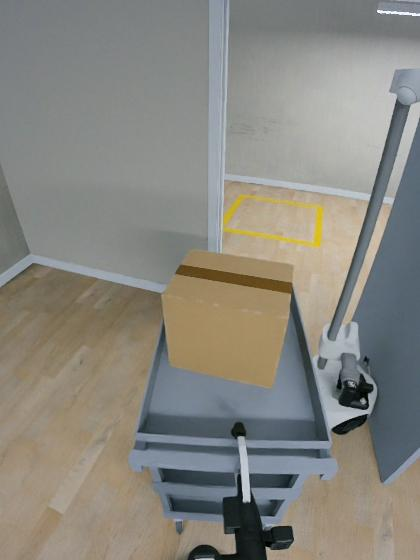

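Request:
move:
  r2: {"base":{"translate_m":0.33},"pace":"slow","contact_limits":{"translate_m":0.6}}
  blocking: false
  cameras: []

Request:
wait:
  seconds: 6
  cameras: ["r2_head_camera","r1_head_right_camera"]

Scene clock: 776.90 s.
move: r2 moving
r1: as last shown
r1.base_tilt: forward=-1.6 right=+1.3
r1.lidar_m: 0.75 0.31 0.25 - 0.25 0.25 0.48 3.75 1.09 2.74 0.35 0.42
r1.motor_effort: lift_m=+19(19) arm_m=-3(4) wheel_0=-33(33) wheel_1=+31(32) wheel_2=+8(8)
r1.servo_current: wrist_yaw_rad=46(59) wrist_pitch_rad=39(46) wrist_roll_rad=39(52) gripper_m=39(46)
r1.contact_limits: strafe_m 1
r1.wrist_depth_mm: - 134 - - 370 237 174 / - 121 135 - 375 228 175 / - 124 157 - 379 242 177 / 109 135 208 - 384 232 178 / 213 - - - 389 233 179 / 991 1182 194 1205 191 233 179 / 759 759 750 153 355 208 179
r2.base_odometry: x=-2.686 y=-0.249 heading=-2.844
r2.turned_by_wheels: +0.000
r2.turned_by_imu: +0.000
r2.base_tilt: forward=-0.7 right=+0.0
r2.lidar_m: 0.35 0.39 2.41 2.44 3.06 4.01 3.95 2.57 2.32 2.36 0.98 0.38
r2.base_status: translate_m moving
r2.joint_positions: lift_m=+0.673 arm_m=+0.000 wrist_yaw_rad=-0.006 wrist_pitch_rad=+0.011 wrist_roll_rad=+1.569 gripper_m=+0.011
r2.joint_status: not commanded
r2.measured_speeds: translate_m=+0.048 strafe_m=+0.000 rotate_rad=+0.000 lift_m=+0.000 arm_m=+0.000 wrist_yaw_rad=+0.000 wrist_pitch_rad=+0.000 wrist_roll_rad=+0.001
r2.motor_effort: lift_m=+20(20) arm_m=+4(4) wheel_0=+3(6) wheel_1=+6(7) wheel_2=-12(16)
r2.servo_current: wrist_yaw_rad=33(59) wrist_pitch_rad=52(65) wrist_roll_rad=39(52) gripper_m=150(156)
r2.contact_limits: translate_m 0.6
r2.hand_pose: x=+0.4587 y=-0.0891 z=+0.8479 quat_wxyz=(+0.708, +0.706, +0.002, -0.006) (m; r2's base frame)
r2.wrist_depth_mm: - - 112 170 171 1464 1098 / - - 113 172 174 741 - / 1618 370 115 175 176 768 - / 1618 384 117 177 179 759 - / - 404 119 180 182 - - / - 415 121 183 183 164 - / - 445 442 - 141 1464 -
pictures: none
No camera images: "cameras" was empty.

Scene clock: 780.97 s.
earlier move: r2 done
r1.base_odometry: x=-1.870 y=-0.286 heading=-2.373
r1.turned_by_wheels: +0.000
r1.turned_by_imu: +0.000
r1.base_tilt: forward=-1.6 right=+1.3
r1.lidar_m: 5.16 0.33 0.25 - 0.25 0.25 0.53 3.75 0.59 0.45 0.43 0.47
r1.base_status: not commanded
r1.joint_positions: lift_m=+0.124 arm_m=+0.000 wrist_yaw_rad=+3.196 wrist_pitch_rad=+0.002 wrist_roll_rad=+0.000 gripper_m=+0.056
r1.joint_status: not commanded
r1.measured_speeds: all 0
r1.motor_effort: lift_m=+19(19) arm_m=-3(4) wheel_0=-33(33) wheel_1=+32(32) wheel_2=+8(8)
r1.servo_current: wrist_yaw_rad=39(65) wrist_pitch_rad=39(46) wrist_roll_rad=46(72) gripper_m=46(46)
r1.contact_limits: strafe_m 1
r1.hand_pose: x=-0.1218 y=+0.0717 z=+0.3019 quat_wxyz=(-0.027, -0.001, +0.000, +1.000) (m; r1's base frame)
r1.wrist_depth_mm: - 134 - - 368 237 175 / - 121 134 - 377 228 176 / - 124 157 - 379 243 177 / 108 135 208 - 382 231 178 / 212 - - - 387 232 179 / 991 1182 193 1160 190 233 179 / 741 759 750 153 357 208 179
r2.base_odometry: x=-2.989 y=-0.343 heading=-2.843
r2.turned_by_wheels: +0.001
r2.turned_by_imu: +0.001
r2.base_tilt: forward=-0.6 right=+0.1
r2.lidar_m: 0.34 0.34 2.30 2.31 2.88 4.28 4.16 2.67 2.42 0.86 0.75 0.42
r2.base_status: done
r2.joint_positions: lift_m=+0.673 arm_m=+0.000 wrist_yaw_rad=-0.001 wrist_pitch_rad=+0.011 wrist_roll_rad=+1.571 gripper_m=+0.011
r2.joint_status: not commanded
r2.measured_speeds: all 0
r2.motor_effort: lift_m=+20(20) arm_m=+4(4) wheel_0=+5(10) wheel_1=+6(9) wheel_2=-7(16)
r2.servo_current: wrist_yaw_rad=52(65) wrist_pitch_rad=65(72) wrist_roll_rad=39(65) gripper_m=150(163)
r2.contact_limits: translate_m 0.6
r2.hand_pose: x=+0.4592 y=-0.0876 z=+0.8479 quat_wxyz=(+0.707, +0.707, +0.004, -0.004) (m; r2's base frame)
r2.wrist_depth_mm: - - 134 195 197 1499 1098 / - - - 194 195 1499 484 / - - - 191 193 732 - / 387 387 129 191 192 - - / - 392 394 189 190 - - / - 404 127 187 188 164 - / - 413 415 - 153 - -
wait: 4.07 of 6 s (r2 has come to rest)
pictures: r1_head_right_camera, r2_head_camera
Images, in order (width x height): r1_head_right_camera 420x672, r2_head_camera 420x560.

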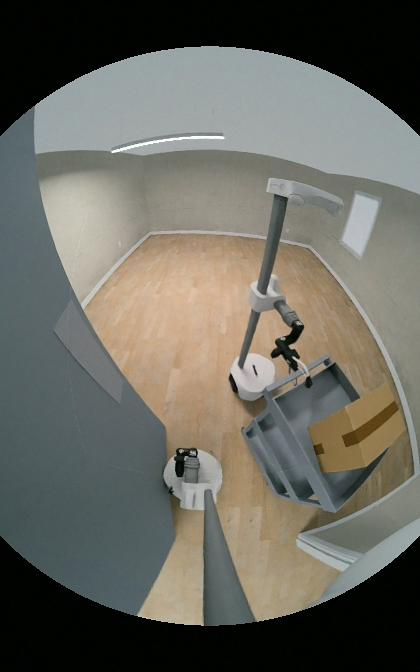

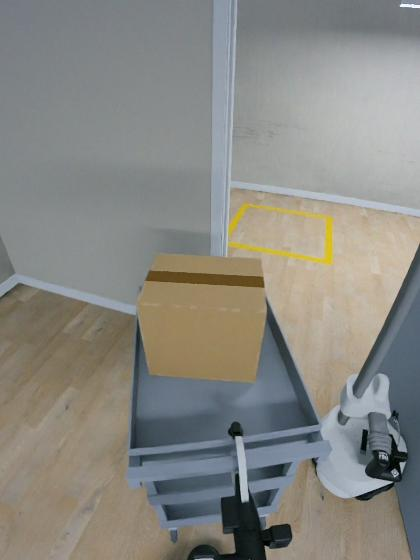

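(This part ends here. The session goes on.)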